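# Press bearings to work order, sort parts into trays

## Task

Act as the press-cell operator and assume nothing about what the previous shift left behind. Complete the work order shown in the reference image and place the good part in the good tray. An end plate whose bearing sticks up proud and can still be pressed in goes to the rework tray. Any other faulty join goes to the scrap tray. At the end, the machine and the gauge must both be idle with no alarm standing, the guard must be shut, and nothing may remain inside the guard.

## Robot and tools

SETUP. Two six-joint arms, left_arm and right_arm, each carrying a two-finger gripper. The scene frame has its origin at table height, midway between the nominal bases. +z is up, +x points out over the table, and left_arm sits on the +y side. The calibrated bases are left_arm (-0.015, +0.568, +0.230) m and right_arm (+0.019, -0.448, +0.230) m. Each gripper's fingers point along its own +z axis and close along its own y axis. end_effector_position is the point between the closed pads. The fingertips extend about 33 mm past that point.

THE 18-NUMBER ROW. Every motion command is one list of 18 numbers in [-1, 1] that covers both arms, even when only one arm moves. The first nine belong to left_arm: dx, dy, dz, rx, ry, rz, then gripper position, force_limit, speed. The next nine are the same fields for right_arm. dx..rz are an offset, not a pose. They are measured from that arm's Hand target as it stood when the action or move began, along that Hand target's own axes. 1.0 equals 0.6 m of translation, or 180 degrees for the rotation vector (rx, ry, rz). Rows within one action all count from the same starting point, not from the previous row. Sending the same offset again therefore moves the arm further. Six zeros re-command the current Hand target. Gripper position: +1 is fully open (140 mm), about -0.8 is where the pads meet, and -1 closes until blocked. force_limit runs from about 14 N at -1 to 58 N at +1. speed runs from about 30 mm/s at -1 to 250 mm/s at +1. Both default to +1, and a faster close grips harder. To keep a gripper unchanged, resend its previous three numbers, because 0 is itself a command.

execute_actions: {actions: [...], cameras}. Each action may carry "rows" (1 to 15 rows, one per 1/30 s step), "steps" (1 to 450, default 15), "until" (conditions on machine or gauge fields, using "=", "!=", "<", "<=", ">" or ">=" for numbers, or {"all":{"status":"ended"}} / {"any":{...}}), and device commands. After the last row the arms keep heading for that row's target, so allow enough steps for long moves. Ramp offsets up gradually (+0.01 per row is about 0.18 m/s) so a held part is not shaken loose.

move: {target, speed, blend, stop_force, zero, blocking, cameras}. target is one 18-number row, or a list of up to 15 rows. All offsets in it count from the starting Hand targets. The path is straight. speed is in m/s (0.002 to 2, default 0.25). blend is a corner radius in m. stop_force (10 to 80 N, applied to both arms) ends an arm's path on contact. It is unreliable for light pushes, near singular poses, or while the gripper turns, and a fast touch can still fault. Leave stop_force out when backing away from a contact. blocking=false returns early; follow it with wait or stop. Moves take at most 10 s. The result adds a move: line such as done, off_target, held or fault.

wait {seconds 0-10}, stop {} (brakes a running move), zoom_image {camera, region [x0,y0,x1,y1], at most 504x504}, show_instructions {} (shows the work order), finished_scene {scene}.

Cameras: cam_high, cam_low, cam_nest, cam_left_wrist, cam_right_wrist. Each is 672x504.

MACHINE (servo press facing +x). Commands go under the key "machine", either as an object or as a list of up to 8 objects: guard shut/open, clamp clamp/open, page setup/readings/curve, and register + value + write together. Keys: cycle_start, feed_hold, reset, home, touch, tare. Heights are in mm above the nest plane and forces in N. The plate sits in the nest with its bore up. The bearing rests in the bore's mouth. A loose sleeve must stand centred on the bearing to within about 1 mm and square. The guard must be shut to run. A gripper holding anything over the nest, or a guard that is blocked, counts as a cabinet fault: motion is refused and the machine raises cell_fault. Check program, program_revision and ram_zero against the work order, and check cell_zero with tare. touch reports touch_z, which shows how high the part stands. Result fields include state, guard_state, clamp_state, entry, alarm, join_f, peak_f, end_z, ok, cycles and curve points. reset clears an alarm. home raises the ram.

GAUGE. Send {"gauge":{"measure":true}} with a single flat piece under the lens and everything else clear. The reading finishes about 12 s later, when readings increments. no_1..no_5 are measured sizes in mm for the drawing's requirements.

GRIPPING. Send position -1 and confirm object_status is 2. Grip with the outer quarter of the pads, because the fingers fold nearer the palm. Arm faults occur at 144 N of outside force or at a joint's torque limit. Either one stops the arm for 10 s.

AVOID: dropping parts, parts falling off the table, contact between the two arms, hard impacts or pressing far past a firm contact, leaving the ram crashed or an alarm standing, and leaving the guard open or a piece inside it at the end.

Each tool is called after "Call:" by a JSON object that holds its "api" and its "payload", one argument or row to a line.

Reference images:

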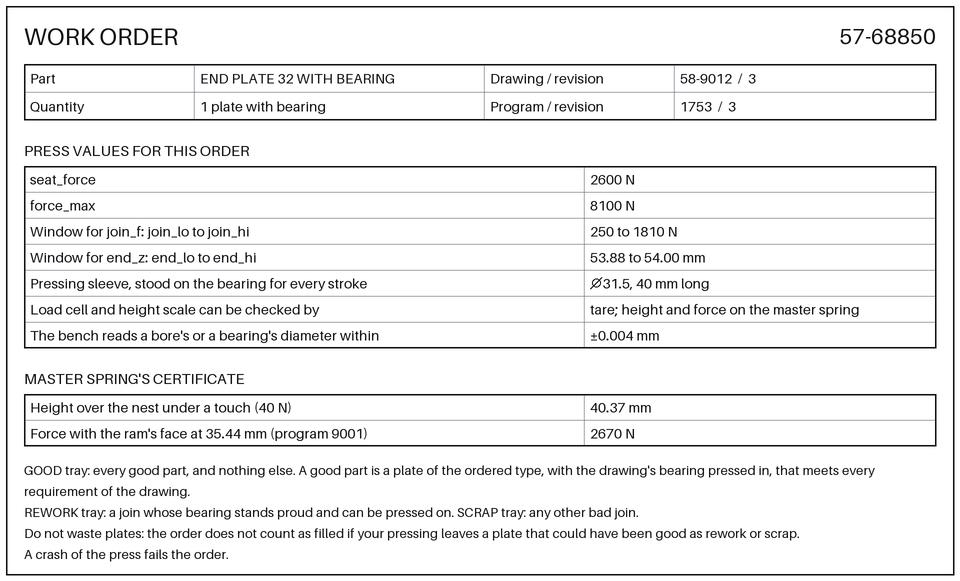

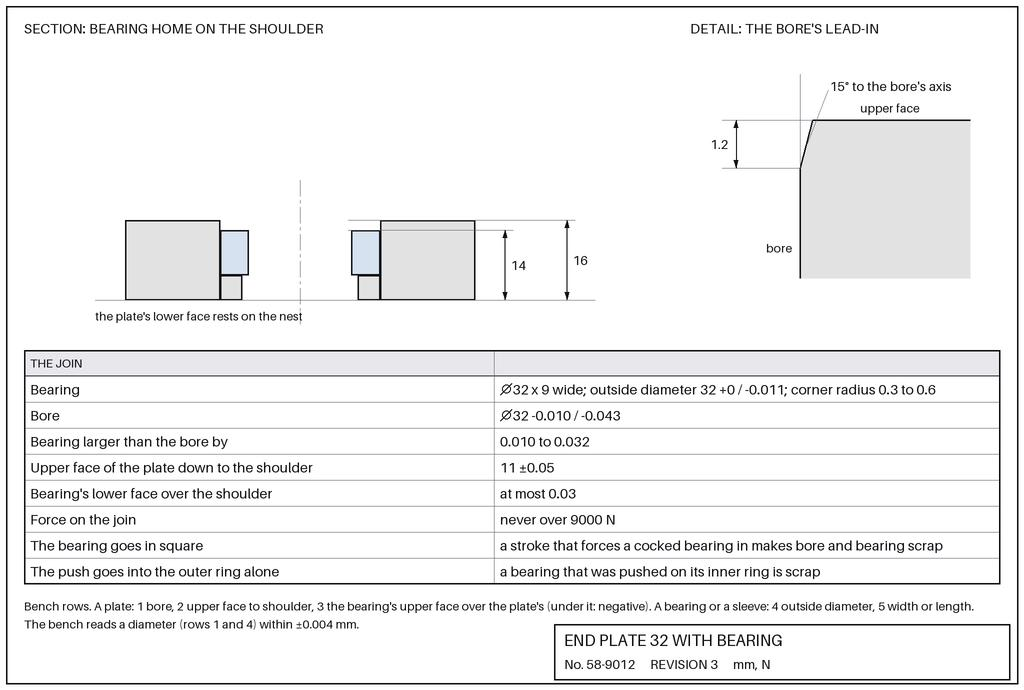

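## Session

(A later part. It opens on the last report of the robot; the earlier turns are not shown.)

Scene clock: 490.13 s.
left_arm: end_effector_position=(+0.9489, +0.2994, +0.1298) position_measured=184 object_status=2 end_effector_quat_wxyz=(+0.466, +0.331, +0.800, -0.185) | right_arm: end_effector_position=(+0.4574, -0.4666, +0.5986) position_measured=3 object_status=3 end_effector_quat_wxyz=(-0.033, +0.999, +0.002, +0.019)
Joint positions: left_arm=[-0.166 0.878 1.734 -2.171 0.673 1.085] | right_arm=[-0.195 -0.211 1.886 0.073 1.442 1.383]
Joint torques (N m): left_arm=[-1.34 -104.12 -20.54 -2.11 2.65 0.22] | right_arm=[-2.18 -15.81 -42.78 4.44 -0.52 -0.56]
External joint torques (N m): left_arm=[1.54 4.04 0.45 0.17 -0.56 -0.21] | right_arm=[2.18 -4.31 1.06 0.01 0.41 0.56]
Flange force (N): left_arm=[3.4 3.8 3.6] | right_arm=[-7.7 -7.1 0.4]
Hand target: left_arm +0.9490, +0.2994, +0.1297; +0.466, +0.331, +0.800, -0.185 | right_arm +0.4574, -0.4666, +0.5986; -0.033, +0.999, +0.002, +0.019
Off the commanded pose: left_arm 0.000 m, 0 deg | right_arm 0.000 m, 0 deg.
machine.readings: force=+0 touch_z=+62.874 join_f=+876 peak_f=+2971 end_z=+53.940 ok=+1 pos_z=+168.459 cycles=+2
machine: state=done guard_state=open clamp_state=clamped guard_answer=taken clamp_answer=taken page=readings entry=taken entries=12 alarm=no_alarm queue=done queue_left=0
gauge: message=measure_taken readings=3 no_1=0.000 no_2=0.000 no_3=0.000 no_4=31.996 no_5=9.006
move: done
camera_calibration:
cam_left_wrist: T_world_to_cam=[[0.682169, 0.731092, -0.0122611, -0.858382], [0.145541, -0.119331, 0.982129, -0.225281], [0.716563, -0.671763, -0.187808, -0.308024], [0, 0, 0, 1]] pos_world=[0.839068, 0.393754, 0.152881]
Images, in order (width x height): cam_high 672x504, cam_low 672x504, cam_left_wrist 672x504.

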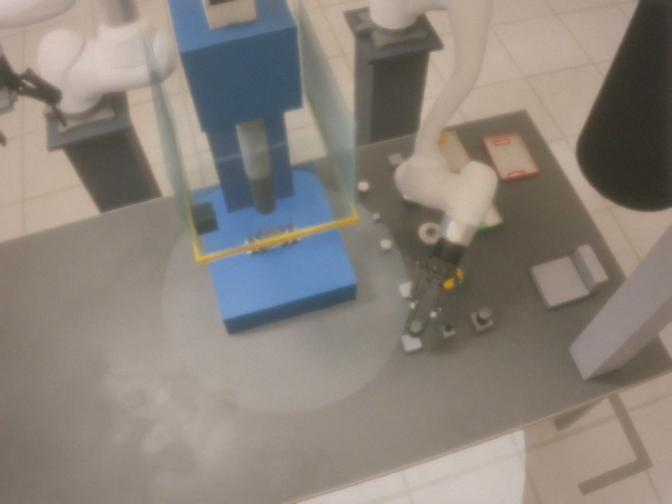

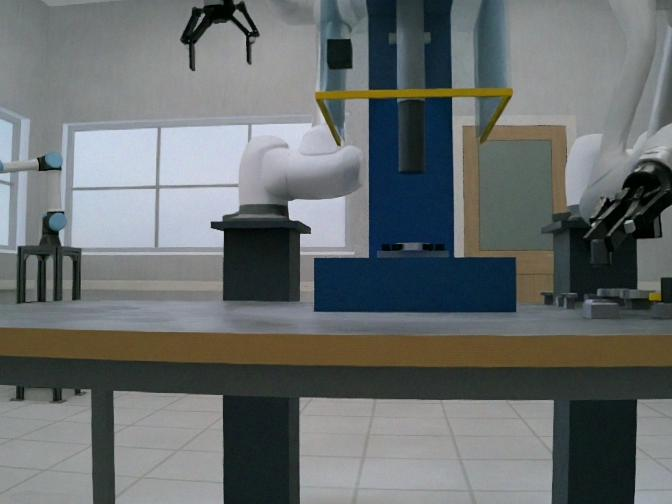

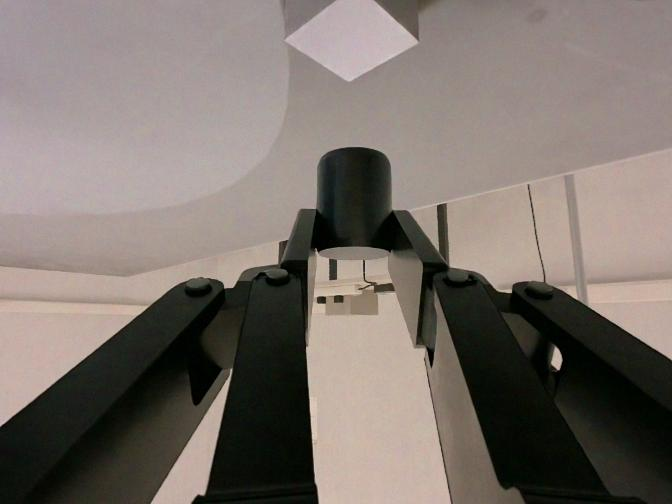

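Call:
{"api": "move", "payload": {
  "target": [0.0735,-0.0006,0.0425,0,0,0,-1,-0.2,-1,0,0,0,0,0,0,1,1,1],
  "speed": 0.1
}}

Call:
{"api": "move", "payload": {
  "target": [0.0145,0,0.0083,0,0,0,-1,-0.2,-1,0,0,0,0,0,0,1,1,1],
  "speed": 0.006,
  "stop_force": 10,
  "cameras": ["cam_left_wrist","cam_low"]
}}

Scene clock: 492.70 s.
left_arm: end_effector_position=(+0.9493, +0.2995, +0.0788) position_measured=184 object_status=2 end_effector_quat_wxyz=(+0.466, +0.331, +0.800, -0.185) | right_arm: end_effector_position=(+0.4574, -0.4666, +0.5986) position_measured=3 object_status=3 end_effector_quat_wxyz=(-0.033, +0.999, +0.002, +0.019)
Joint positions: left_arm=[-0.166 0.952 1.717 -2.226 0.706 1.155] | right_arm=[-0.195 -0.211 1.886 0.073 1.442 1.383]
Joint torques (N m): left_arm=[-1.11 -107.04 -18.33 -1.94 2.83 0.14] | right_arm=[-2.36 -15.71 -42.75 4.46 -0.58 -0.48]
External joint torques (N m): left_arm=[1.06 4.63 0.35 0.1 -0.67 -0.14] | right_arm=[2.37 -4.42 1 0 0.46 0.48]
Flange force (N): left_arm=[4.1 3.3 4.7] | right_arm=[-7.8 -7.4 0.2]
Hand target: left_arm +0.9493, +0.2995, +0.0788; +0.466, +0.331, +0.800, -0.185 | right_arm +0.4574, -0.4666, +0.5986; -0.033, +0.999, +0.002, +0.019
Off the commanded pose: left_arm 0.000 m, 0 deg | right_arm 0.000 m, 0 deg.
machine.readings: force=+0 touch_z=+62.874 join_f=+876 peak_f=+2971 end_z=+53.940 ok=+1 pos_z=+168.459 cycles=+2
machine: state=done guard_state=open clamp_state=clamped guard_answer=taken clamp_answer=taken page=readings entry=taken entries=12 alarm=no_alarm queue=done queue_left=0
gauge: message=measure_taken readings=3 no_1=0.000 no_2=0.000 no_3=0.000 no_4=31.996 no_5=9.006
move: done

Scene clock: 494.77 s.
left_arm: end_effector_position=(+0.9495, +0.2995, +0.0712) position_measured=184 object_status=2 end_effector_quat_wxyz=(+0.466, +0.331, +0.800, -0.185) | right_arm: end_effector_position=(+0.4574, -0.4666, +0.5986) position_measured=3 object_status=3 end_effector_quat_wxyz=(-0.033, +0.999, +0.002, +0.019)
Joint positions: left_arm=[-0.166 0.963 1.713 -2.233 0.711 1.165] | right_arm=[-0.195 -0.211 1.886 0.073 1.442 1.383]
Joint torques (N m): left_arm=[-2.84 -96.18 -15.22 -1.19 0.08 0.3] | right_arm=[-2.61 -15.82 -42.76 4.43 -0.56 -0.52]
External joint torques (N m): left_arm=[2.8 -6.98 -2.7 -0.66 2.11 -0.3] | right_arm=[2.6 -4.2 1.04 0.03 0.44 0.52]
Flange force (N): left_arm=[-4.8 2.2 -6.6] | right_arm=[-7.3 -8.0 0.4]
Hand target: left_arm +0.9494, +0.2995, +0.0712; +0.466, +0.331, +0.800, -0.185 (not the last commanded pose) | right_arm +0.4574, -0.4666, +0.5986; -0.033, +0.999, +0.002, +0.019
Off the commanded pose: left_arm 0.002 m, 0 deg | right_arm 0.000 m, 0 deg.
machine.readings: force=+0 touch_z=+62.874 join_f=+876 peak_f=+2971 end_z=+53.940 ok=+1 pos_z=+168.459 cycles=+2
machine: state=done guard_state=open clamp_state=clamped guard_answer=taken clamp_answer=taken page=readings entry=taken entries=12 alarm=no_alarm queue=done queue_left=0
gauge: message=measure_taken readings=3 no_1=0.000 no_2=0.000 no_3=0.000 no_4=31.996 no_5=9.006
move: contact (left_arm)
camera_calibration:
cam_left_wrist: T_world_to_cam=[[0.682181, 0.731081, -0.0122043, -0.859526], [0.145219, -0.119109, 0.982204, -0.167611], [0.716617, -0.671814, -0.187421, -0.319382], [0, 0, 0, 1]] pos_world=[0.839568, 0.393855, 0.0942798]
Images, in order (width x height): cam_low 672x504, cam_left_wrist 672x504.

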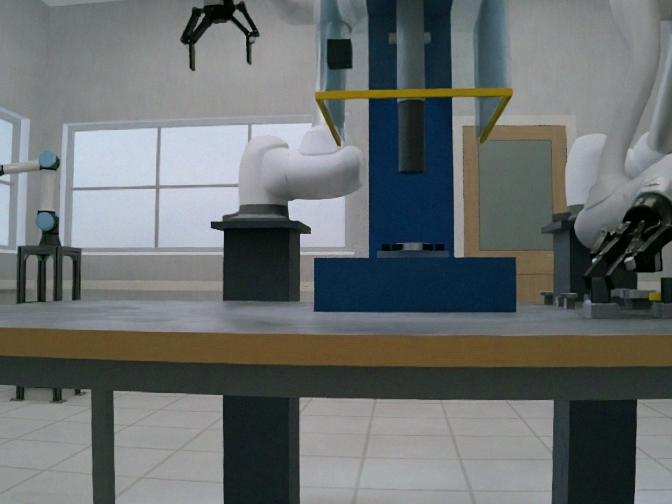

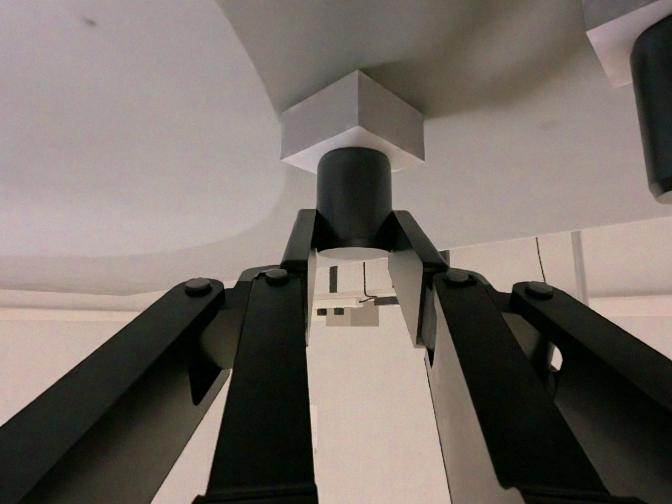

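Call:
{"api": "move", "payload": {
  "target": [0,0,0,0,0,0,-0.28,-0.2,-1,0,0,0,0,0,0,1,1,1],
  "speed": 0.05
}}

Call:
{"api": "move", "payload": {
  "target": [
    [0,0,-0.05,0,0,0,-0.28,-0.2,-1,0,0,0,0,0,0,1,1,1],
    [0,0,-0.25,0,0,0,-0.28,-0.2,-1,0,0,0,0,0,0,1,1,1]
  ],
  "speed": [0.04,0.2],
  "blend": [0.008,0],
  "cameras": ["cam_left_wrist","cam_high"]
}}

Call:
{"api": "execute_actions", "payload": {
  "actions": [
    {"machine":{"clamp":"open"},"steps":90,"until":{"machine":{"clamp_state":"open"}}}
  ],
  "cameras": ["cam_nest"]
}}

Scene clock: 496.67 s.
left_arm: end_effector_position=(+0.9494, +0.2995, +0.0712) position_measured=164 object_status=0 end_effector_quat_wxyz=(+0.466, +0.331, +0.800, -0.185) | right_arm: end_effector_position=(+0.4574, -0.4666, +0.5986) position_measured=3 object_status=3 end_effector_quat_wxyz=(-0.033, +0.999, +0.002, +0.019)
Joint positions: left_arm=[-0.166 0.963 1.713 -2.233 0.711 1.165] | right_arm=[-0.195 -0.211 1.886 0.073 1.442 1.383]
Joint torques (N m): left_arm=[-0.47 -104.4 -16.82 -1.63 2.09 0.14] | right_arm=[-2.35 -15.93 -42.72 4.45 -0.56 -0.54]
External joint torques (N m): left_arm=[0.63 1.19 -1.17 -0.21 0.09 -0.13] | right_arm=[2.29 -3.79 1.07 0 0.43 0.54]
Flange force (N): left_arm=[0.9 2.6 3.1] | right_arm=[-6.8 -7.2 0.5]
Hand target: left_arm +0.9494, +0.2995, +0.0712; +0.466, +0.331, +0.800, -0.185 | right_arm +0.4574, -0.4666, +0.5986; -0.033, +0.999, +0.002, +0.019
Off the commanded pose: left_arm 0.000 m, 0 deg | right_arm 0.000 m, 0 deg.
machine.readings: force=+0 touch_z=+62.874 join_f=+876 peak_f=+2971 end_z=+53.940 ok=+1 pos_z=+168.459 cycles=+2
machine: state=done guard_state=open clamp_state=clamped guard_answer=taken clamp_answer=taken page=readings entry=taken entries=12 alarm=no_alarm queue=done queue_left=0
gauge: message=measure_taken readings=3 no_1=0.000 no_2=0.000 no_3=0.000 no_4=31.996 no_5=9.006
move: done

Scene clock: 498.37 s.
left_arm: end_effector_position=(+0.8560, +0.3901, +0.1457) position_measured=164 object_status=3 end_effector_quat_wxyz=(+0.466, +0.331, +0.800, -0.185) | right_arm: end_effector_position=(+0.4574, -0.4666, +0.5986) position_measured=3 object_status=3 end_effector_quat_wxyz=(-0.033, +0.999, +0.002, +0.019)
Joint positions: left_arm=[-0.049 0.782 1.942 -2.138 0.779 1.18] | right_arm=[-0.195 -0.211 1.886 0.073 1.442 1.383]
Joint torques (N m): left_arm=[-1.56 -90.62 -14.55 -1.44 2.12 0.18] | right_arm=[-1.95 -15.98 -42.75 4.48 -0.54 -0.49]
External joint torques (N m): left_arm=[1.71 2.06 -1 -0.17 0.07 -0.18] | right_arm=[1.92 -3.87 1.07 -0.02 0.41 0.48]
Flange force (N): left_arm=[2.6 4.3 2.4] | right_arm=[-7.1 -6.2 0.4]
Hand target: left_arm +0.8560, +0.3901, +0.1458; +0.466, +0.331, +0.800, -0.185 | right_arm +0.4574, -0.4666, +0.5986; -0.033, +0.999, +0.002, +0.019
Off the commanded pose: left_arm 0.000 m, 0 deg | right_arm 0.000 m, 0 deg.
machine.readings: force=+0 touch_z=+62.874 join_f=+876 peak_f=+2971 end_z=+53.940 ok=+1 pos_z=+168.459 cycles=+2
machine: state=done guard_state=open clamp_state=clamped guard_answer=taken clamp_answer=taken page=readings entry=taken entries=12 alarm=no_alarm queue=done queue_left=0
gauge: message=measure_taken readings=3 no_1=0.000 no_2=0.000 no_3=0.000 no_4=31.996 no_5=9.006
move: done
camera_calibration:
cam_left_wrist: T_world_to_cam=[[0.682224, 0.73104, -0.0122854, -0.861136], [0.145258, -0.119052, 0.982205, -0.216488], [0.716569, -0.671868, -0.187409, -0.17756], [0, 0, 0, 1]] pos_world=[0.746168, 0.484455, 0.16878]
Images, in order (width x height): cam_high 672x504, cam_left_wrist 672x504.

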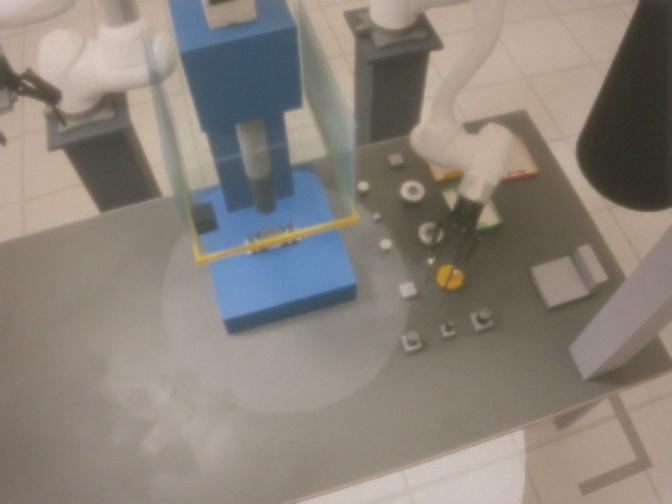

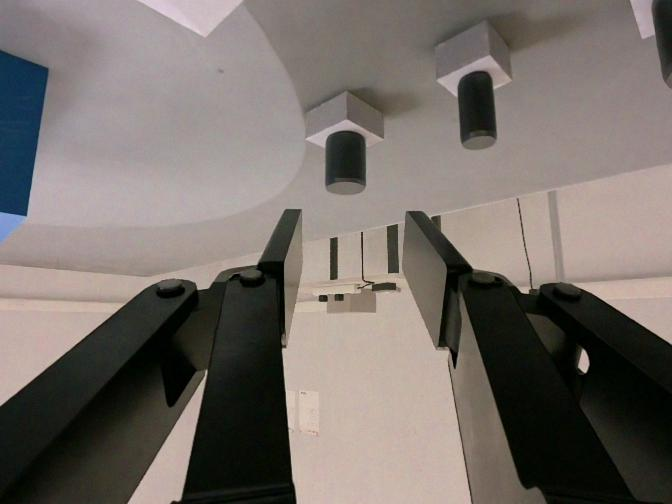

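Scene clock: 499.77 s.
left_arm: end_effector_position=(+0.8560, +0.3901, +0.1458) position_measured=164 object_status=3 end_effector_quat_wxyz=(+0.466, +0.331, +0.800, -0.185) | right_arm: end_effector_position=(+0.4574, -0.4666, +0.5986) position_measured=3 object_status=3 end_effector_quat_wxyz=(-0.033, +0.999, +0.002, +0.019)
Joint positions: left_arm=[-0.049 0.782 1.942 -2.138 0.779 1.18] | right_arm=[-0.195 -0.211 1.886 0.073 1.442 1.383]
Joint torques (N m): left_arm=[-1.09 -90.08 -14.92 -1.43 2.11 0.19] | right_arm=[-2.38 -15.9 -42.77 4.41 -0.58 -0.46]
External joint torques (N m): left_arm=[1.04 1.37 -0.65 -0.18 0.08 -0.19] | right_arm=[2.35 -4.08 1.05 0.05 0.45 0.46]
Flange force (N): left_arm=[1.7 2.7 1.7] | right_arm=[-7.3 -7.2 0.3]
Hand target: left_arm +0.8560, +0.3901, +0.1458; +0.466, +0.331, +0.800, -0.185 | right_arm +0.4574, -0.4666, +0.5986; -0.033, +0.999, +0.002, +0.019
Tool commands: left_gripper/position=-0.28 left_gripper/force_limit=-0.2 left_gripper/speed=-1.0 right_gripper/position=+1.0 right_gripper/force_limit=+1.0 right_gripper/speed=+1.0
Off the commanded pose: left_arm 0.000 m, 0 deg | right_arm 0.000 m, 0 deg.
machine.readings: force=+0 touch_z=+62.874 join_f=+876 peak_f=+2971 end_z=+53.940 ok=+1 pos_z=+168.459 cycles=+2
machine: state=idle guard_state=open clamp_state=open guard_answer=taken clamp_answer=taken page=readings entry=taken entries=12 alarm=no_alarm queue=running queue_left=0
gauge: message=measure_taken readings=3 no_1=0.000 no_2=0.000 no_3=0.000 no_4=31.996 no_5=9.006
Images, in order (width x height): cam_nest 672x504.

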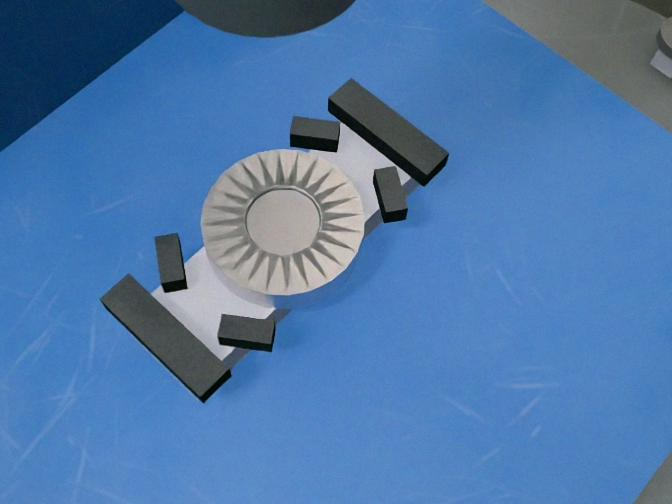

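Call:
{"api": "move", "payload": {
  "target": [-0.0906,-0.4975,-0.1706,0.2158,0,0.1244,0.43,0,-1,0,0,0,0,0,0,1,1,1],
  "speed": 0.25
}}

Call:
{"api": "move", "payload": {
  "target": [-0.0342,-0.0058,0.2088,0,0,0,0.43,0,-1,0,0,0,0,0,0,1,1,1],
  "speed": 0.15,
  "cameras": ["cam_nest","cam_left_wrist"]
}}

Scene clock: 505.43 s.
left_arm: end_effector_position=(+0.6017, +0.2198, +0.2400) position_measured=75 object_status=0 end_effector_quat_wxyz=(+0.357, +0.612, +0.615, -0.346) | right_arm: end_effector_position=(+0.4574, -0.4666, +0.5986) position_measured=3 object_status=3 end_effector_quat_wxyz=(-0.033, +0.999, +0.002, +0.019)
Joint positions: left_arm=[-0.187 0.589 2.049 -1.438 1.03 0.995] | right_arm=[-0.195 -0.211 1.886 0.073 1.442 1.383]
Joint torques (N m): left_arm=[-1.24 -75.52 -16.12 -0.63 1.94 0.09] | right_arm=[-2.41 -15.81 -42.81 4.44 -0.63 -0.51]
External joint torques (N m): left_arm=[1.41 0.72 -1.03 -0.21 0 -0.09] | right_arm=[2.4 -4.24 1.08 0.02 0.51 0.5]
Flange force (N): left_arm=[1.8 3.0 -0.9] | right_arm=[-7.6 -7.5 0.3]
Hand target: left_arm +0.6018, +0.2198, +0.2401; +0.357, +0.612, +0.615, -0.346 | right_arm +0.4574, -0.4666, +0.5986; -0.033, +0.999, +0.002, +0.019
Off the commanded pose: left_arm 0.000 m, 0 deg | right_arm 0.000 m, 0 deg.
machine.readings: force=+0 touch_z=+62.874 join_f=+876 peak_f=+2971 end_z=+53.940 ok=+1 pos_z=+168.459 cycles=+2
machine: state=idle guard_state=open clamp_state=open guard_answer=taken clamp_answer=taken page=readings entry=taken entries=12 alarm=no_alarm queue=done queue_left=0
gauge: message=measure_taken readings=3 no_1=0.000 no_2=0.000 no_3=0.000 no_4=31.996 no_5=9.006
move: done

Scene clock: 506.67 s.
left_arm: end_effector_position=(+0.6001, +0.1013, +0.1944) position_measured=75 object_status=3 end_effector_quat_wxyz=(+0.357, +0.612, +0.615, -0.346) | right_arm: end_effector_position=(+0.4574, -0.4666, +0.5986) position_measured=3 object_status=3 end_effector_quat_wxyz=(-0.033, +0.999, +0.002, +0.019)
Joint positions: left_arm=[-0.372 0.679 2.007 -1.632 0.943 1.049] | right_arm=[-0.195 -0.211 1.886 0.073 1.442 1.383]
Joint torques (N m): left_arm=[-1 -81.88 -14.73 -0.95 1.99 0.18] | right_arm=[-2.04 -15.64 -42.6 4.4 -0.56 -0.49]
External joint torques (N m): left_arm=[1.05 1 -0.94 -0.14 0.04 -0.17] | right_arm=[2.02 -4.38 0.88 0.06 0.43 0.49]
Flange force (N): left_arm=[1.6 3.2 0.3] | right_arm=[-7.7 -6.6 0.0]
Hand target: left_arm +0.6001, +0.1013, +0.1944; +0.357, +0.612, +0.615, -0.346 | right_arm +0.4574, -0.4666, +0.5986; -0.033, +0.999, +0.002, +0.019
Off the commanded pose: left_arm 0.000 m, 0 deg | right_arm 0.000 m, 0 deg.
machine.readings: force=+0 touch_z=+62.874 join_f=+876 peak_f=+2971 end_z=+53.940 ok=+1 pos_z=+168.459 cycles=+2
machine: state=idle guard_state=open clamp_state=open guard_answer=taken clamp_answer=taken page=readings entry=taken entries=12 alarm=no_alarm queue=done queue_left=0
gauge: message=measure_taken readings=3 no_1=0.000 no_2=0.000 no_3=0.000 no_4=31.996 no_5=9.006
move: done
camera_calibration:
cam_left_wrist: T_world_to_cam=[[0.999195, 0.0376354, -0.0138905, -0.59451], [0.0210213, -0.196283, 0.980322, -0.178804], [0.0341683, -0.979825, -0.196916, 0.263439], [0, 0, 0, 1]] pos_world=[0.588789, 0.245402, 0.218903]
Images, in order (width x height): cam_nest 672x504, cam_left_wrist 672x504.

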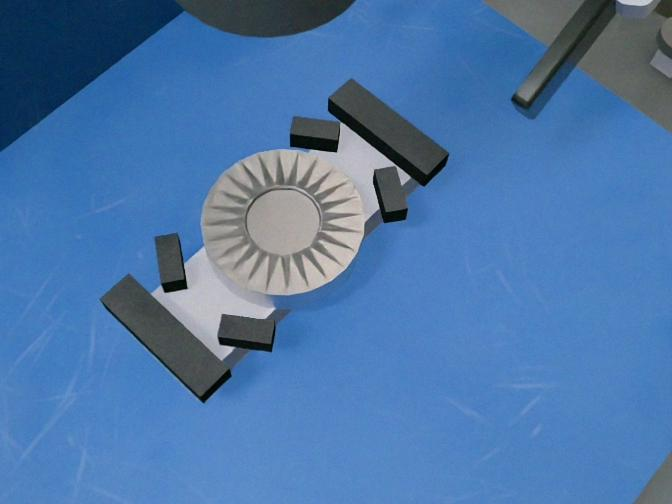

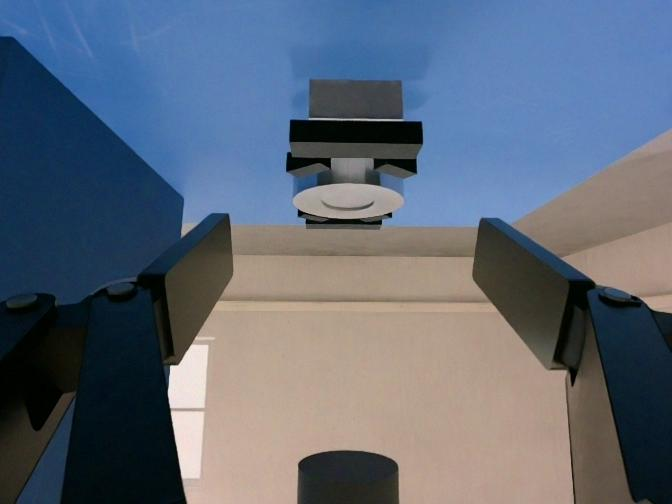

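Call:
{"api": "move", "payload": {
  "target": [0.0003,0.0005,0.1666,0,0,0,0.43,0,-1,0,0,0,0,0,0,1,1,1],
  "speed": 0.08,
  "cameras": ["cam_nest"]
}}

Call:
{"api": "move", "payload": {
  "target": [0,0,0,0,0,0,-1,0,-1,0,0,0,0,0,0,1,1,1],
  "speed": 0.05,
  "cameras": ["cam_nest","cam_left_wrist"]
}}

Scene clock: 509.03 s.
left_arm: end_effector_position=(+0.6019, +0.0152, +0.1437) position_measured=75 object_status=3 end_effector_quat_wxyz=(+0.357, +0.612, +0.615, -0.346) | right_arm: end_effector_position=(+0.4574, -0.4666, +0.5986) position_measured=3 object_status=3 end_effector_quat_wxyz=(-0.033, +0.999, +0.002, +0.019)
Joint positions: left_arm=[-0.493 0.783 1.936 -1.771 0.896 1.098] | right_arm=[-0.195 -0.211 1.886 0.073 1.442 1.383]
Joint torques (N m): left_arm=[-0.64 -89.15 -13.63 -0.99 2.06 0.1] | right_arm=[-2.16 -15.47 -42.83 4.48 -0.57 -0.49]
External joint torques (N m): left_arm=[0.87 1.29 -0.93 -0.21 0.01 -0.1] | right_arm=[2.16 -4.57 1.1 -0.02 0.44 0.49]
Flange force (N): left_arm=[1.9 3.0 1.4] | right_arm=[-8.2 -6.9 0.3]
Hand target: left_arm +0.6019, +0.0151, +0.1437; +0.357, +0.612, +0.615, -0.346 | right_arm +0.4574, -0.4666, +0.5986; -0.033, +0.999, +0.002, +0.019
Off the commanded pose: left_arm 0.000 m, 0 deg | right_arm 0.000 m, 0 deg.
machine.readings: force=+0 touch_z=+62.874 join_f=+876 peak_f=+2971 end_z=+53.940 ok=+1 pos_z=+168.459 cycles=+2
machine: state=idle guard_state=open clamp_state=open guard_answer=taken clamp_answer=taken page=readings entry=taken entries=12 alarm=no_alarm queue=done queue_left=0
gauge: message=measure_taken readings=3 no_1=0.000 no_2=0.000 no_3=0.000 no_4=31.996 no_5=9.006
move: done
Images, in order (width x height): cam_nest 672x504.

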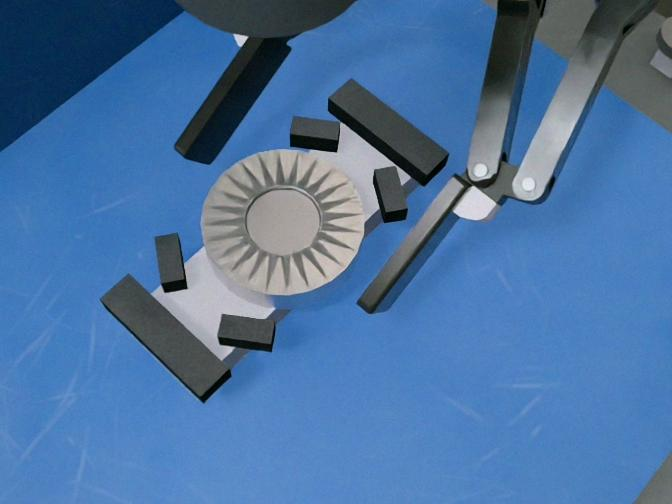

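Scene clock: 510.57 s.
left_arm: end_effector_position=(+0.6019, +0.0151, +0.1437) position_measured=127 object_status=0 end_effector_quat_wxyz=(+0.357, +0.612, +0.615, -0.346) | right_arm: end_effector_position=(+0.4574, -0.4666, +0.5986) position_measured=3 object_status=3 end_effector_quat_wxyz=(-0.033, +0.999, +0.002, +0.019)
Joint positions: left_arm=[-0.493 0.783 1.936 -1.771 0.896 1.098] | right_arm=[-0.195 -0.211 1.886 0.073 1.442 1.383]
Joint torques (N m): left_arm=[-5.18 -81.9 -13.49 -0.72 0.5 0.2] | right_arm=[-2.12 -15.7 -42.66 4.41 -0.58 -0.46]
External joint torques (N m): left_arm=[5.07 -5.74 -0.93 -0.49 1.59 -0.2] | right_arm=[2.11 -4.36 0.92 0.06 0.45 0.46]
Flange force (N): left_arm=[-3.0 1.2 -11.2] | right_arm=[-7.7 -6.7 0.0]
Hand target: left_arm +0.6019, +0.0151, +0.1437; +0.357, +0.612, +0.615, -0.346 | right_arm +0.4574, -0.4666, +0.5986; -0.033, +0.999, +0.002, +0.019
Off the commanded pose: left_arm 0.000 m, 0 deg | right_arm 0.000 m, 0 deg.
machine.readings: force=+0 touch_z=+62.874 join_f=+876 peak_f=+2971 end_z=+53.940 ok=+1 pos_z=+168.459 cycles=+2
machine: state=idle guard_state=open clamp_state=open guard_answer=taken clamp_answer=taken page=readings entry=taken entries=12 alarm=no_alarm queue=done queue_left=0
gauge: message=measure_taken readings=3 no_1=0.000 no_2=0.000 no_3=0.000 no_4=31.996 no_5=9.006
move: done
camera_calibration:
cam_left_wrist: T_world_to_cam=[[0.999195, 0.0376345, -0.0138943, -0.593772], [0.0210214, -0.196186, 0.980341, -0.146058], [0.0341687, -0.979844, -0.19682, 0.169017], [0, 0, 0, 1]] pos_world=[0.590589, 0.159302, 0.168203]
Images, in order (width x height): cam_nest 672x504, cam_left_wrist 672x504.

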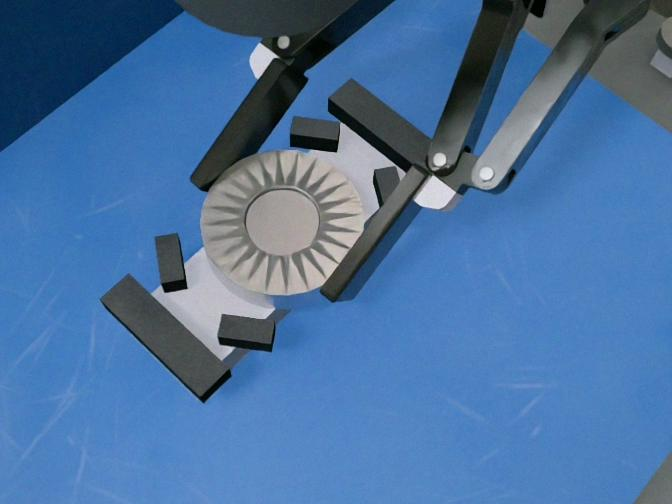

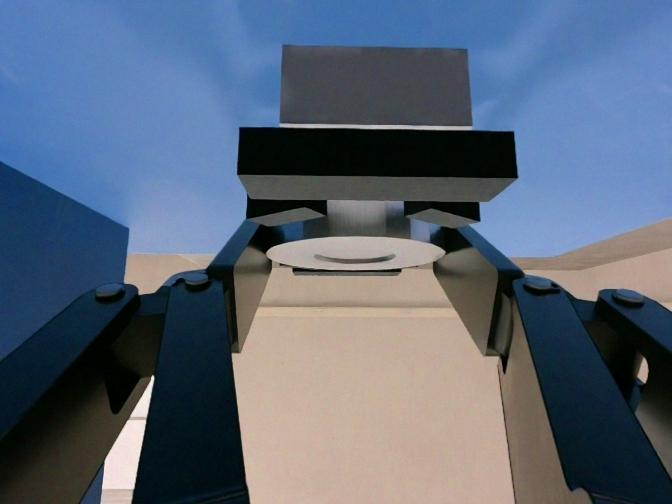

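Call:
{"api": "move", "payload": {
  "target": [
    [-0.0144,0.0001,-0.0085,0,0,0,-1,0,-1,0,0,0,0,0,0,1,1,1],
    [-0.0934,0.0009,-0.0550,0,0,0,-1,0,-1,0,0,0,0,0,0,1,1,1]
  ],
  "speed": [0.02,0.1],
  "blend": [0.003,0],
  "cameras": ["cam_nest","cam_left_wrist"]
}}

Scene clock: 512.67 s.
left_arm: end_effector_position=(+0.6016, +0.0152, +0.2087) position_measured=127 object_status=2 end_effector_quat_wxyz=(+0.357, +0.612, +0.615, -0.346) | right_arm: end_effector_position=(+0.4574, -0.4666, +0.5986) position_measured=3 object_status=3 end_effector_quat_wxyz=(-0.033, +0.999, +0.002, +0.019)
Joint positions: left_arm=[-0.493 0.682 1.944 -1.697 0.881 0.981] | right_arm=[-0.195 -0.211 1.886 0.073 1.442 1.383]
Joint torques (N m): left_arm=[-0.93 -85.66 -17.94 -1.36 2.19 0.12] | right_arm=[-2.38 -15.64 -42.8 4.45 -0.5 -0.44]
External joint torques (N m): left_arm=[0.86 2.03 -0.27 0.06 -0.24 -0.12] | right_arm=[2.36 -4.36 1.09 0 0.37 0.44]
Flange force (N): left_arm=[2.4 2.9 1.4] | right_arm=[-7.8 -7.2 0.5]
Hand target: left_arm +0.6017, +0.0153, +0.2087; +0.357, +0.612, +0.615, -0.346 | right_arm +0.4574, -0.4666, +0.5986; -0.033, +0.999, +0.002, +0.019
Off the commanded pose: left_arm 0.000 m, 0 deg | right_arm 0.000 m, 0 deg.
machine.readings: force=+0 touch_z=+62.874 join_f=+876 peak_f=+2971 end_z=+53.940 ok=+1 pos_z=+168.459 cycles=+2
machine: state=idle guard_state=open clamp_state=open guard_answer=taken clamp_answer=taken page=readings entry=taken entries=12 alarm=no_alarm queue=done queue_left=0
gauge: message=measure_taken readings=3 no_1=0.000 no_2=0.000 no_3=0.000 no_4=31.996 no_5=9.006
move: done
camera_calibration:
cam_left_wrist: T_world_to_cam=[[0.999196, 0.0375561, -0.0140075, -0.592535], [0.0211204, -0.196282, 0.98032, -0.209793], [0.0340675, -0.979828, -0.196918, 0.181999], [0, 0, 0, 1]] pos_world=[0.59029, 0.159402, 0.233203]
Images, in order (width x height): cam_nest 672x504, cam_left_wrist 672x504.

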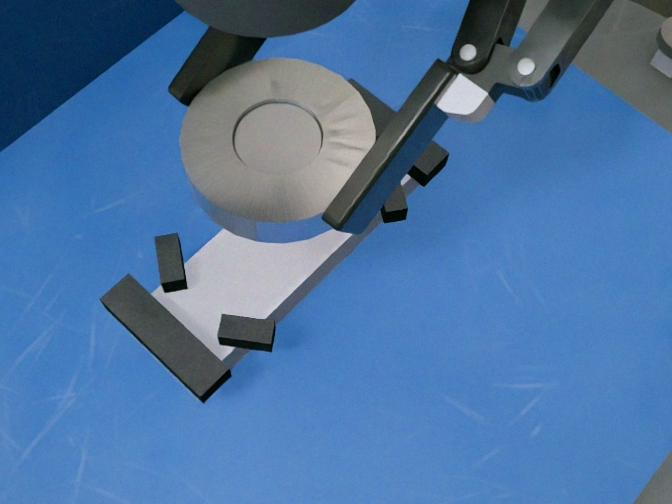

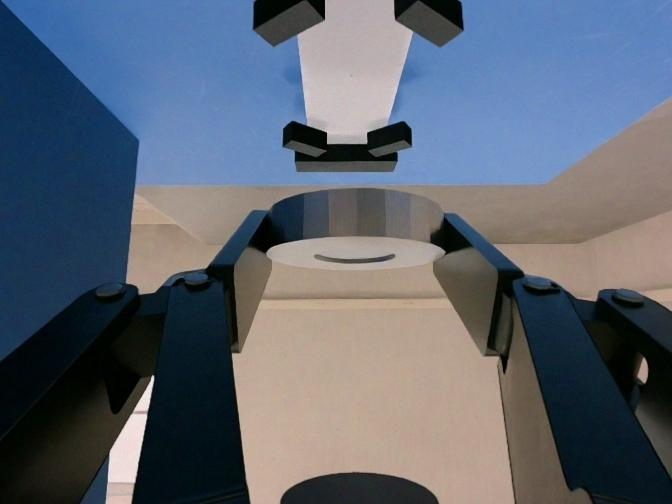

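Call:
{"api": "move", "payload": {
  "target": [
    [0.1277,0.0052,-0.3213,0,0,0,-1,0,-1,0,0,0,0,0,0,1,1,1],
    [0.5066,0.1766,-0.8308,-0.5766,0,-0.3325,-1,0,-1,0,0,0,0,0,0,1,1,1]
  ],
  "speed": 0.2,
  "blend": [0.02,0],
  "cameras": ["cam_high","cam_left_wrist"]
}}

Scene clock: 521.57 s.
left_arm: end_effector_position=(+0.7014, +0.6001, +0.1996) position_measured=127 object_status=2 end_effector_quat_wxyz=(+0.488, -0.226, +0.832, +0.133) | right_arm: end_effector_position=(+0.4574, -0.4666, +0.5986) position_measured=3 object_status=3 end_effector_quat_wxyz=(-0.033, +0.999, +0.002, +0.019)
Joint positions: left_arm=[-0.345 0.574 2.31 -4.125 0.902 1.817] | right_arm=[-0.195 -0.211 1.886 0.073 1.442 1.383]
Joint torques (N m): left_arm=[-0.82 -74.07 -15.59 0.07 2.76 0.23] | right_arm=[-2.48 -15.53 -42.91 4.39 -0.61 -0.48]
External joint torques (N m): left_arm=[0.8 1.97 -0.2 -0.23 -0.45 -0.23] | right_arm=[2.48 -4.69 1.16 0.07 0.49 0.47]
Flange force (N): left_arm=[2.3 -0.2 3.9] | right_arm=[-8.4 -7.7 0.3]
Hand target: left_arm +0.7014, +0.6002, +0.1996; +0.488, -0.226, +0.832, +0.133 | right_arm +0.4574, -0.4666, +0.5986; -0.033, +0.999, +0.002, +0.019
Off the commanded pose: left_arm 0.000 m, 0 deg | right_arm 0.000 m, 0 deg.
machine.readings: force=+0 touch_z=+62.874 join_f=+876 peak_f=+2971 end_z=+53.940 ok=+1 pos_z=+168.459 cycles=+2
machine: state=idle guard_state=open clamp_state=open guard_answer=taken clamp_answer=taken page=readings entry=taken entries=12 alarm=no_alarm queue=done queue_left=0
gauge: message=measure_taken readings=3 no_1=0.000 no_2=0.000 no_3=0.000 no_4=31.996 no_5=9.006
move: done
camera_calibration:
cam_left_wrist: T_world_to_cam=[[-0.52882, 0.848386, -0.0243033, -0.127241], [0.138251, 0.114357, 0.983773, -0.357458], [0.837398, 0.516879, -0.177764, -0.715582], [0, 0, 0, 1]] pos_world=[0.581359, 0.518696, 0.221361]
Images, in order (width x height): cam_high 672x504, cam_left_wrist 672x504.

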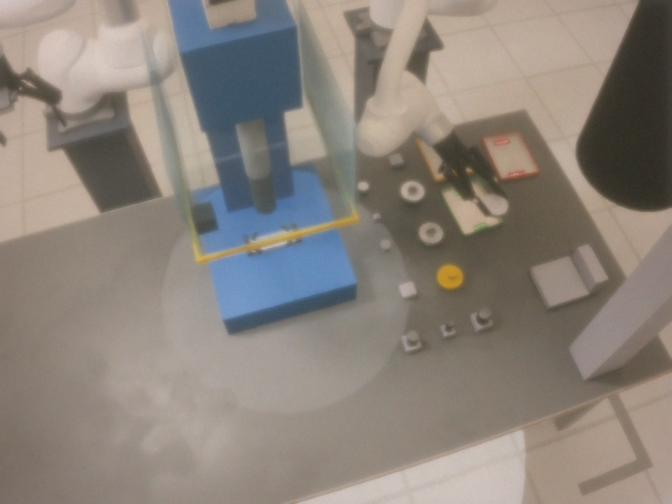

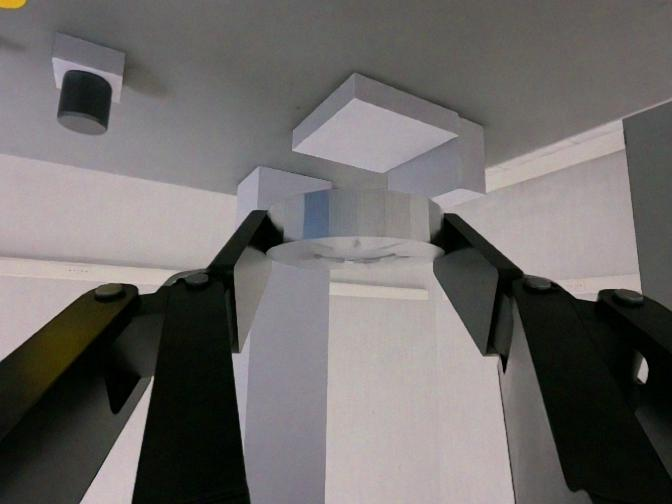

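Call:
{"api": "move", "payload": {
  "target": [
    [-0.0503,0.0477,0.4632,0,0,0,-1,0,-1,0,0,0,0,0,0,1,1,1],
    [-0.0118,0.0477,0.4848,0,0,0,-1,0,-1,0,0,0,0,0,0,1,1,1]
  ],
  "speed": [0.2,0.08],
  "blend": [0.01,0]
}}

Call:
{"api": "move", "payload": {
  "target": [0.0289,0,0.0167,0,0,0,-1,0,-1,0,0,0,0,0,0,1,1,1],
  "speed": 0.008,
  "stop_force": 10,
  "cameras": ["cam_high","cam_left_wrist"]
}}

Scene clock: 525.10 s.
left_arm: end_effector_position=(+0.9086, +0.7553, +0.0638) position_measured=127 object_status=2 end_effector_quat_wxyz=(+0.488, -0.226, +0.832, +0.133) | right_arm: end_effector_position=(+0.4574, -0.4666, +0.5986) position_measured=3 object_status=3 end_effector_quat_wxyz=(-0.033, +0.999, +0.002, +0.019)
Joint positions: left_arm=[-0.023 0.924 1.891 -3.805 0.789 1.8] | right_arm=[-0.195 -0.211 1.886 0.073 1.442 1.383]
Joint torques (N m): left_arm=[-1.25 -104.59 -17.94 -0.55 2.75 0.24] | right_arm=[-2.35 -15.68 -42.82 4.38 -0.52 -0.45]
External joint torques (N m): left_arm=[1.4 3.63 -0.09 -0.16 -0.43 -0.24] | right_arm=[2.33 -4.31 1.12 0.08 0.4 0.45]
Flange force (N): left_arm=[3.3 0.6 5.6] | right_arm=[-7.7 -7.2 0.5]
Hand target: left_arm +0.9086, +0.7553, +0.0637; +0.488, -0.226, +0.832, +0.133 | right_arm +0.4574, -0.4666, +0.5986; -0.033, +0.999, +0.002, +0.019
Off the commanded pose: left_arm 0.000 m, 0 deg | right_arm 0.000 m, 0 deg.
machine.readings: force=+0 touch_z=+62.874 join_f=+876 peak_f=+2971 end_z=+53.940 ok=+1 pos_z=+168.459 cycles=+2
machine: state=idle guard_state=open clamp_state=open guard_answer=taken clamp_answer=taken page=readings entry=taken entries=12 alarm=no_alarm queue=done queue_left=0
gauge: message=measure_taken readings=3 no_1=0.000 no_2=0.000 no_3=0.000 no_4=31.996 no_5=9.006
move: done

Scene clock: 527.50 s.
left_arm: end_effector_position=(+0.9089, +0.7554, +0.0509) position_measured=127 object_status=2 end_effector_quat_wxyz=(+0.488, -0.226, +0.832, +0.133) | right_arm: end_effector_position=(+0.4574, -0.4666, +0.5986) position_measured=3 object_status=3 end_effector_quat_wxyz=(-0.033, +0.999, +0.002, +0.019)
Joint positions: left_arm=[-0.023 0.945 1.885 -3.796 0.8 1.787] | right_arm=[-0.195 -0.211 1.886 0.073 1.442 1.383]
Joint torques (N m): left_arm=[-0.5 -94.83 -16.2 -0.59 0.2 0.42] | right_arm=[-2.59 -15.68 -42.63 4.44 -0.61 -0.44]
External joint torques (N m): left_arm=[0.53 -6.84 -1.38 -0.11 2.14 -0.42] | right_arm=[2.57 -4.26 0.92 0.02 0.49 0.44]
Flange force (N): left_arm=[-5.5 1.9 -6.8] | right_arm=[-7.3 -7.7 0.1]
Hand target: left_arm +0.9089, +0.7554, +0.0509; +0.488, -0.226, +0.832, +0.133 (not the last commanded pose) | right_arm +0.4574, -0.4666, +0.5986; -0.033, +0.999, +0.002, +0.019
Off the commanded pose: left_arm 0.007 m, 0 deg | right_arm 0.000 m, 0 deg.
machine.readings: force=+0 touch_z=+62.874 join_f=+876 peak_f=+2971 end_z=+53.940 ok=+1 pos_z=+168.459 cycles=+2
machine: state=idle guard_state=open clamp_state=open guard_answer=taken clamp_answer=taken page=readings entry=taken entries=12 alarm=no_alarm queue=done queue_left=0
gauge: message=measure_taken readings=3 no_1=0.000 no_2=0.000 no_3=0.000 no_4=31.996 no_5=9.006
move: contact (left_arm)
camera_calibration:
cam_left_wrist: T_world_to_cam=[[-0.528906, 0.848328, -0.0244645, -0.152678], [0.137819, 0.114299, 0.98384, -0.257132], [0.837415, 0.516988, -0.177369, -0.996127], [0, 0, 0, 1]] pos_world=[0.788858, 0.673896, 0.0725598]
Images, in order (width x height): cam_high 672x504, cam_left_wrist 672x504.

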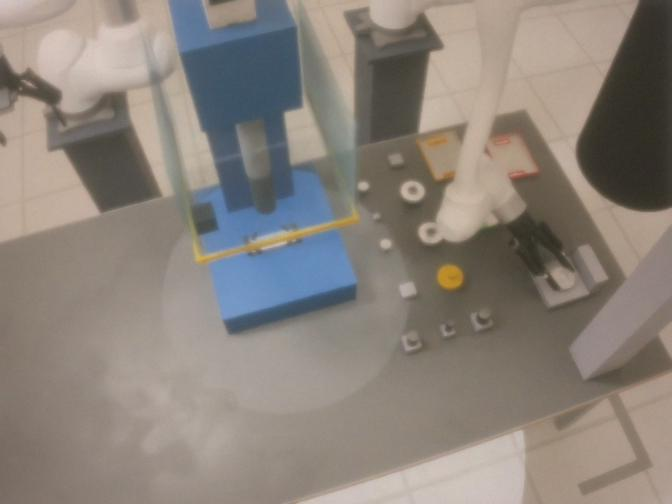

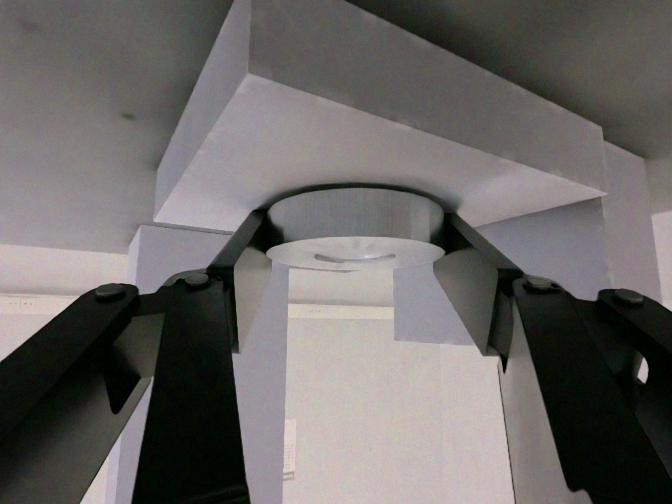

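Call:
{"api": "move", "payload": {
  "target": [0,0,0,0,0,0,0.24,0,-1,0,0,0,0,0,0,1,1,1],
  "speed": 0.05
}}

Call:
{"api": "move", "payload": {
  "target": [
    [0,0,-0.08,0,0,0,0.24,0,-1,0,0,0,0,0,0,1,1,1],
    [0,0,-0.4,0,0,0,0.24,0,-1,0,0,0,0,0,0,1,1,1]
  ],
  "speed": [0.05,0.2],
  "blend": [0.01,0],
  "cameras": ["cam_high"]
}}

Call:
{"api": "execute_actions", "payload": {
  "actions": [
    {"gauge":{"measure":true},"steps":450,"until":{"gauge":{"readings":[">",3]}}}
  ]
}}

Scene clock: 529.03 s.
left_arm: end_effector_position=(+0.9089, +0.7554, +0.0509) position_measured=99 object_status=0 end_effector_quat_wxyz=(+0.488, -0.226, +0.832, +0.133) | right_arm: end_effector_position=(+0.4574, -0.4666, +0.5986) position_measured=3 object_status=3 end_effector_quat_wxyz=(-0.033, +0.999, +0.002, +0.019)
Joint positions: left_arm=[-0.023 0.945 1.885 -3.796 0.8 1.787] | right_arm=[-0.195 -0.211 1.886 0.073 1.442 1.383]
Joint torques (N m): left_arm=[-1.16 -103.69 -16.81 -0.53 2.37 0.18] | right_arm=[-2.39 -15.54 -42.87 4.39 -0.54 -0.56]
External joint torques (N m): left_arm=[1.25 2.01 -0.68 -0.16 -0.04 -0.18] | right_arm=[2.33 -4.3 1.19 0.06 0.42 0.56]
Flange force (N): left_arm=[1.7 0.4 4.4] | right_arm=[-7.8 -7.5 0.6]
Hand target: left_arm +0.9089, +0.7554, +0.0509; +0.488, -0.226, +0.832, +0.133 | right_arm +0.4574, -0.4666, +0.5986; -0.033, +0.999, +0.002, +0.019
Off the commanded pose: left_arm 0.000 m, 0 deg | right_arm 0.000 m, 0 deg.
machine.readings: force=+0 touch_z=+62.874 join_f=+876 peak_f=+2971 end_z=+53.940 ok=+1 pos_z=+168.459 cycles=+2
machine: state=idle guard_state=open clamp_state=open guard_answer=taken clamp_answer=taken page=readings entry=taken entries=12 alarm=no_alarm queue=done queue_left=0
gauge: message=measure_taken readings=3 no_1=0.000 no_2=0.000 no_3=0.000 no_4=31.996 no_5=9.006
move: done

Scene clock: 531.33 s.
left_arm: end_effector_position=(+0.7283, +0.6492, +0.1680) position_measured=99 object_status=3 end_effector_quat_wxyz=(+0.488, -0.226, +0.832, +0.133) | right_arm: end_effector_position=(+0.4574, -0.4666, +0.5986) position_measured=3 object_status=3 end_effector_quat_wxyz=(-0.033, +0.999, +0.002, +0.019)
Joint positions: left_arm=[-0.234 0.649 2.273 -3.981 0.905 1.758] | right_arm=[-0.195 -0.211 1.886 0.073 1.442 1.383]
Joint torques (N m): left_arm=[-1.4 -77.85 -13.13 -0.17 2.35 0.2] | right_arm=[-2.52 -15.77 -42.83 4.38 -0.55 -0.51]
External joint torques (N m): left_arm=[1.41 1.06 -1.01 -0.12 -0.01 -0.2] | right_arm=[2.51 -4.36 1.08 0.08 0.43 0.51]
Flange force (N): left_arm=[0.5 0.6 4.4] | right_arm=[-7.7 -7.8 0.4]
Hand target: left_arm +0.7283, +0.6492, +0.1680; +0.488, -0.226, +0.832, +0.133 | right_arm +0.4574, -0.4666, +0.5986; -0.033, +0.999, +0.002, +0.019
Off the commanded pose: left_arm 0.000 m, 0 deg | right_arm 0.000 m, 0 deg.
machine.readings: force=+0 touch_z=+62.874 join_f=+876 peak_f=+2971 end_z=+53.940 ok=+1 pos_z=+168.459 cycles=+2
machine: state=idle guard_state=open clamp_state=open guard_answer=taken clamp_answer=taken page=readings entry=taken entries=12 alarm=no_alarm queue=done queue_left=0
gauge: message=measure_taken readings=3 no_1=0.000 no_2=0.000 no_3=0.000 no_4=31.996 no_5=9.006
move: done
Images, in order (width x height): cam_high 672x504.

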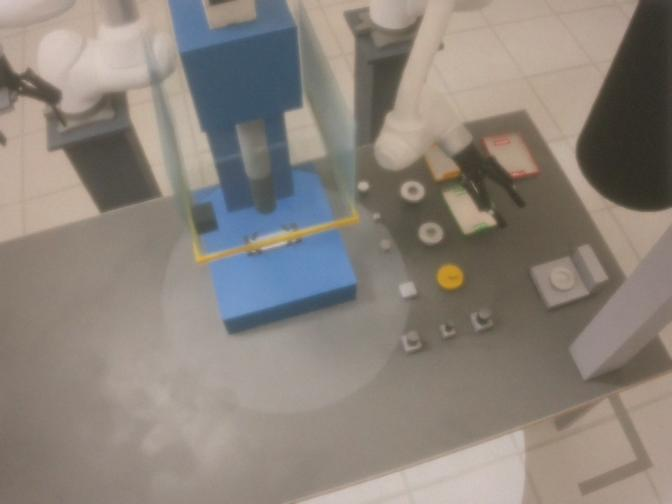

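Scene clock: 543.53 s.
left_arm: end_effector_position=(+0.7283, +0.6492, +0.1680) position_measured=99 object_status=3 end_effector_quat_wxyz=(+0.488, -0.226, +0.832, +0.133) | right_arm: end_effector_position=(+0.4574, -0.4666, +0.5986) position_measured=3 object_status=3 end_effector_quat_wxyz=(-0.033, +0.999, +0.002, +0.019)
Joint positions: left_arm=[-0.234 0.649 2.273 -3.981 0.905 1.758] | right_arm=[-0.195 -0.211 1.886 0.073 1.442 1.383]
Joint torques (N m): left_arm=[-0.89 -77.76 -13.46 -0.18 2.29 0.21] | right_arm=[-2.08 -15.75 -42.89 4.36 -0.57 -0.43]
External joint torques (N m): left_arm=[1.01 0.98 -0.54 -0.11 0.05 -0.21] | right_arm=[2.07 -4.35 1.15 0.11 0.45 0.42]
Flange force (N): left_arm=[1.1 0.6 3.1] | right_arm=[-8.0 -6.5 0.4]
Hand target: left_arm +0.7283, +0.6492, +0.1680; +0.488, -0.226, +0.832, +0.133 | right_arm +0.4574, -0.4666, +0.5986; -0.033, +0.999, +0.002, +0.019
Tool commands: left_gripper/position=+0.24 left_gripper/force_limit=+0.0 left_gripper/speed=-1.0 right_gripper/position=+1.0 right_gripper/force_limit=+1.0 right_gripper/speed=+1.0
Off the commanded pose: left_arm 0.000 m, 0 deg | right_arm 0.000 m, 0 deg.
machine.readings: force=+0 touch_z=+62.874 join_f=+876 peak_f=+2971 end_z=+53.940 ok=+1 pos_z=+168.459 cycles=+2
machine: state=idle guard_state=open clamp_state=open guard_answer=taken clamp_answer=taken page=readings entry=taken entries=12 alarm=no_alarm queue=done queue_left=0
gauge: message=measure_taken readings=4 no_1=0.000 no_2=0.000 no_3=-1.994 no_4=0.000 no_5=0.000


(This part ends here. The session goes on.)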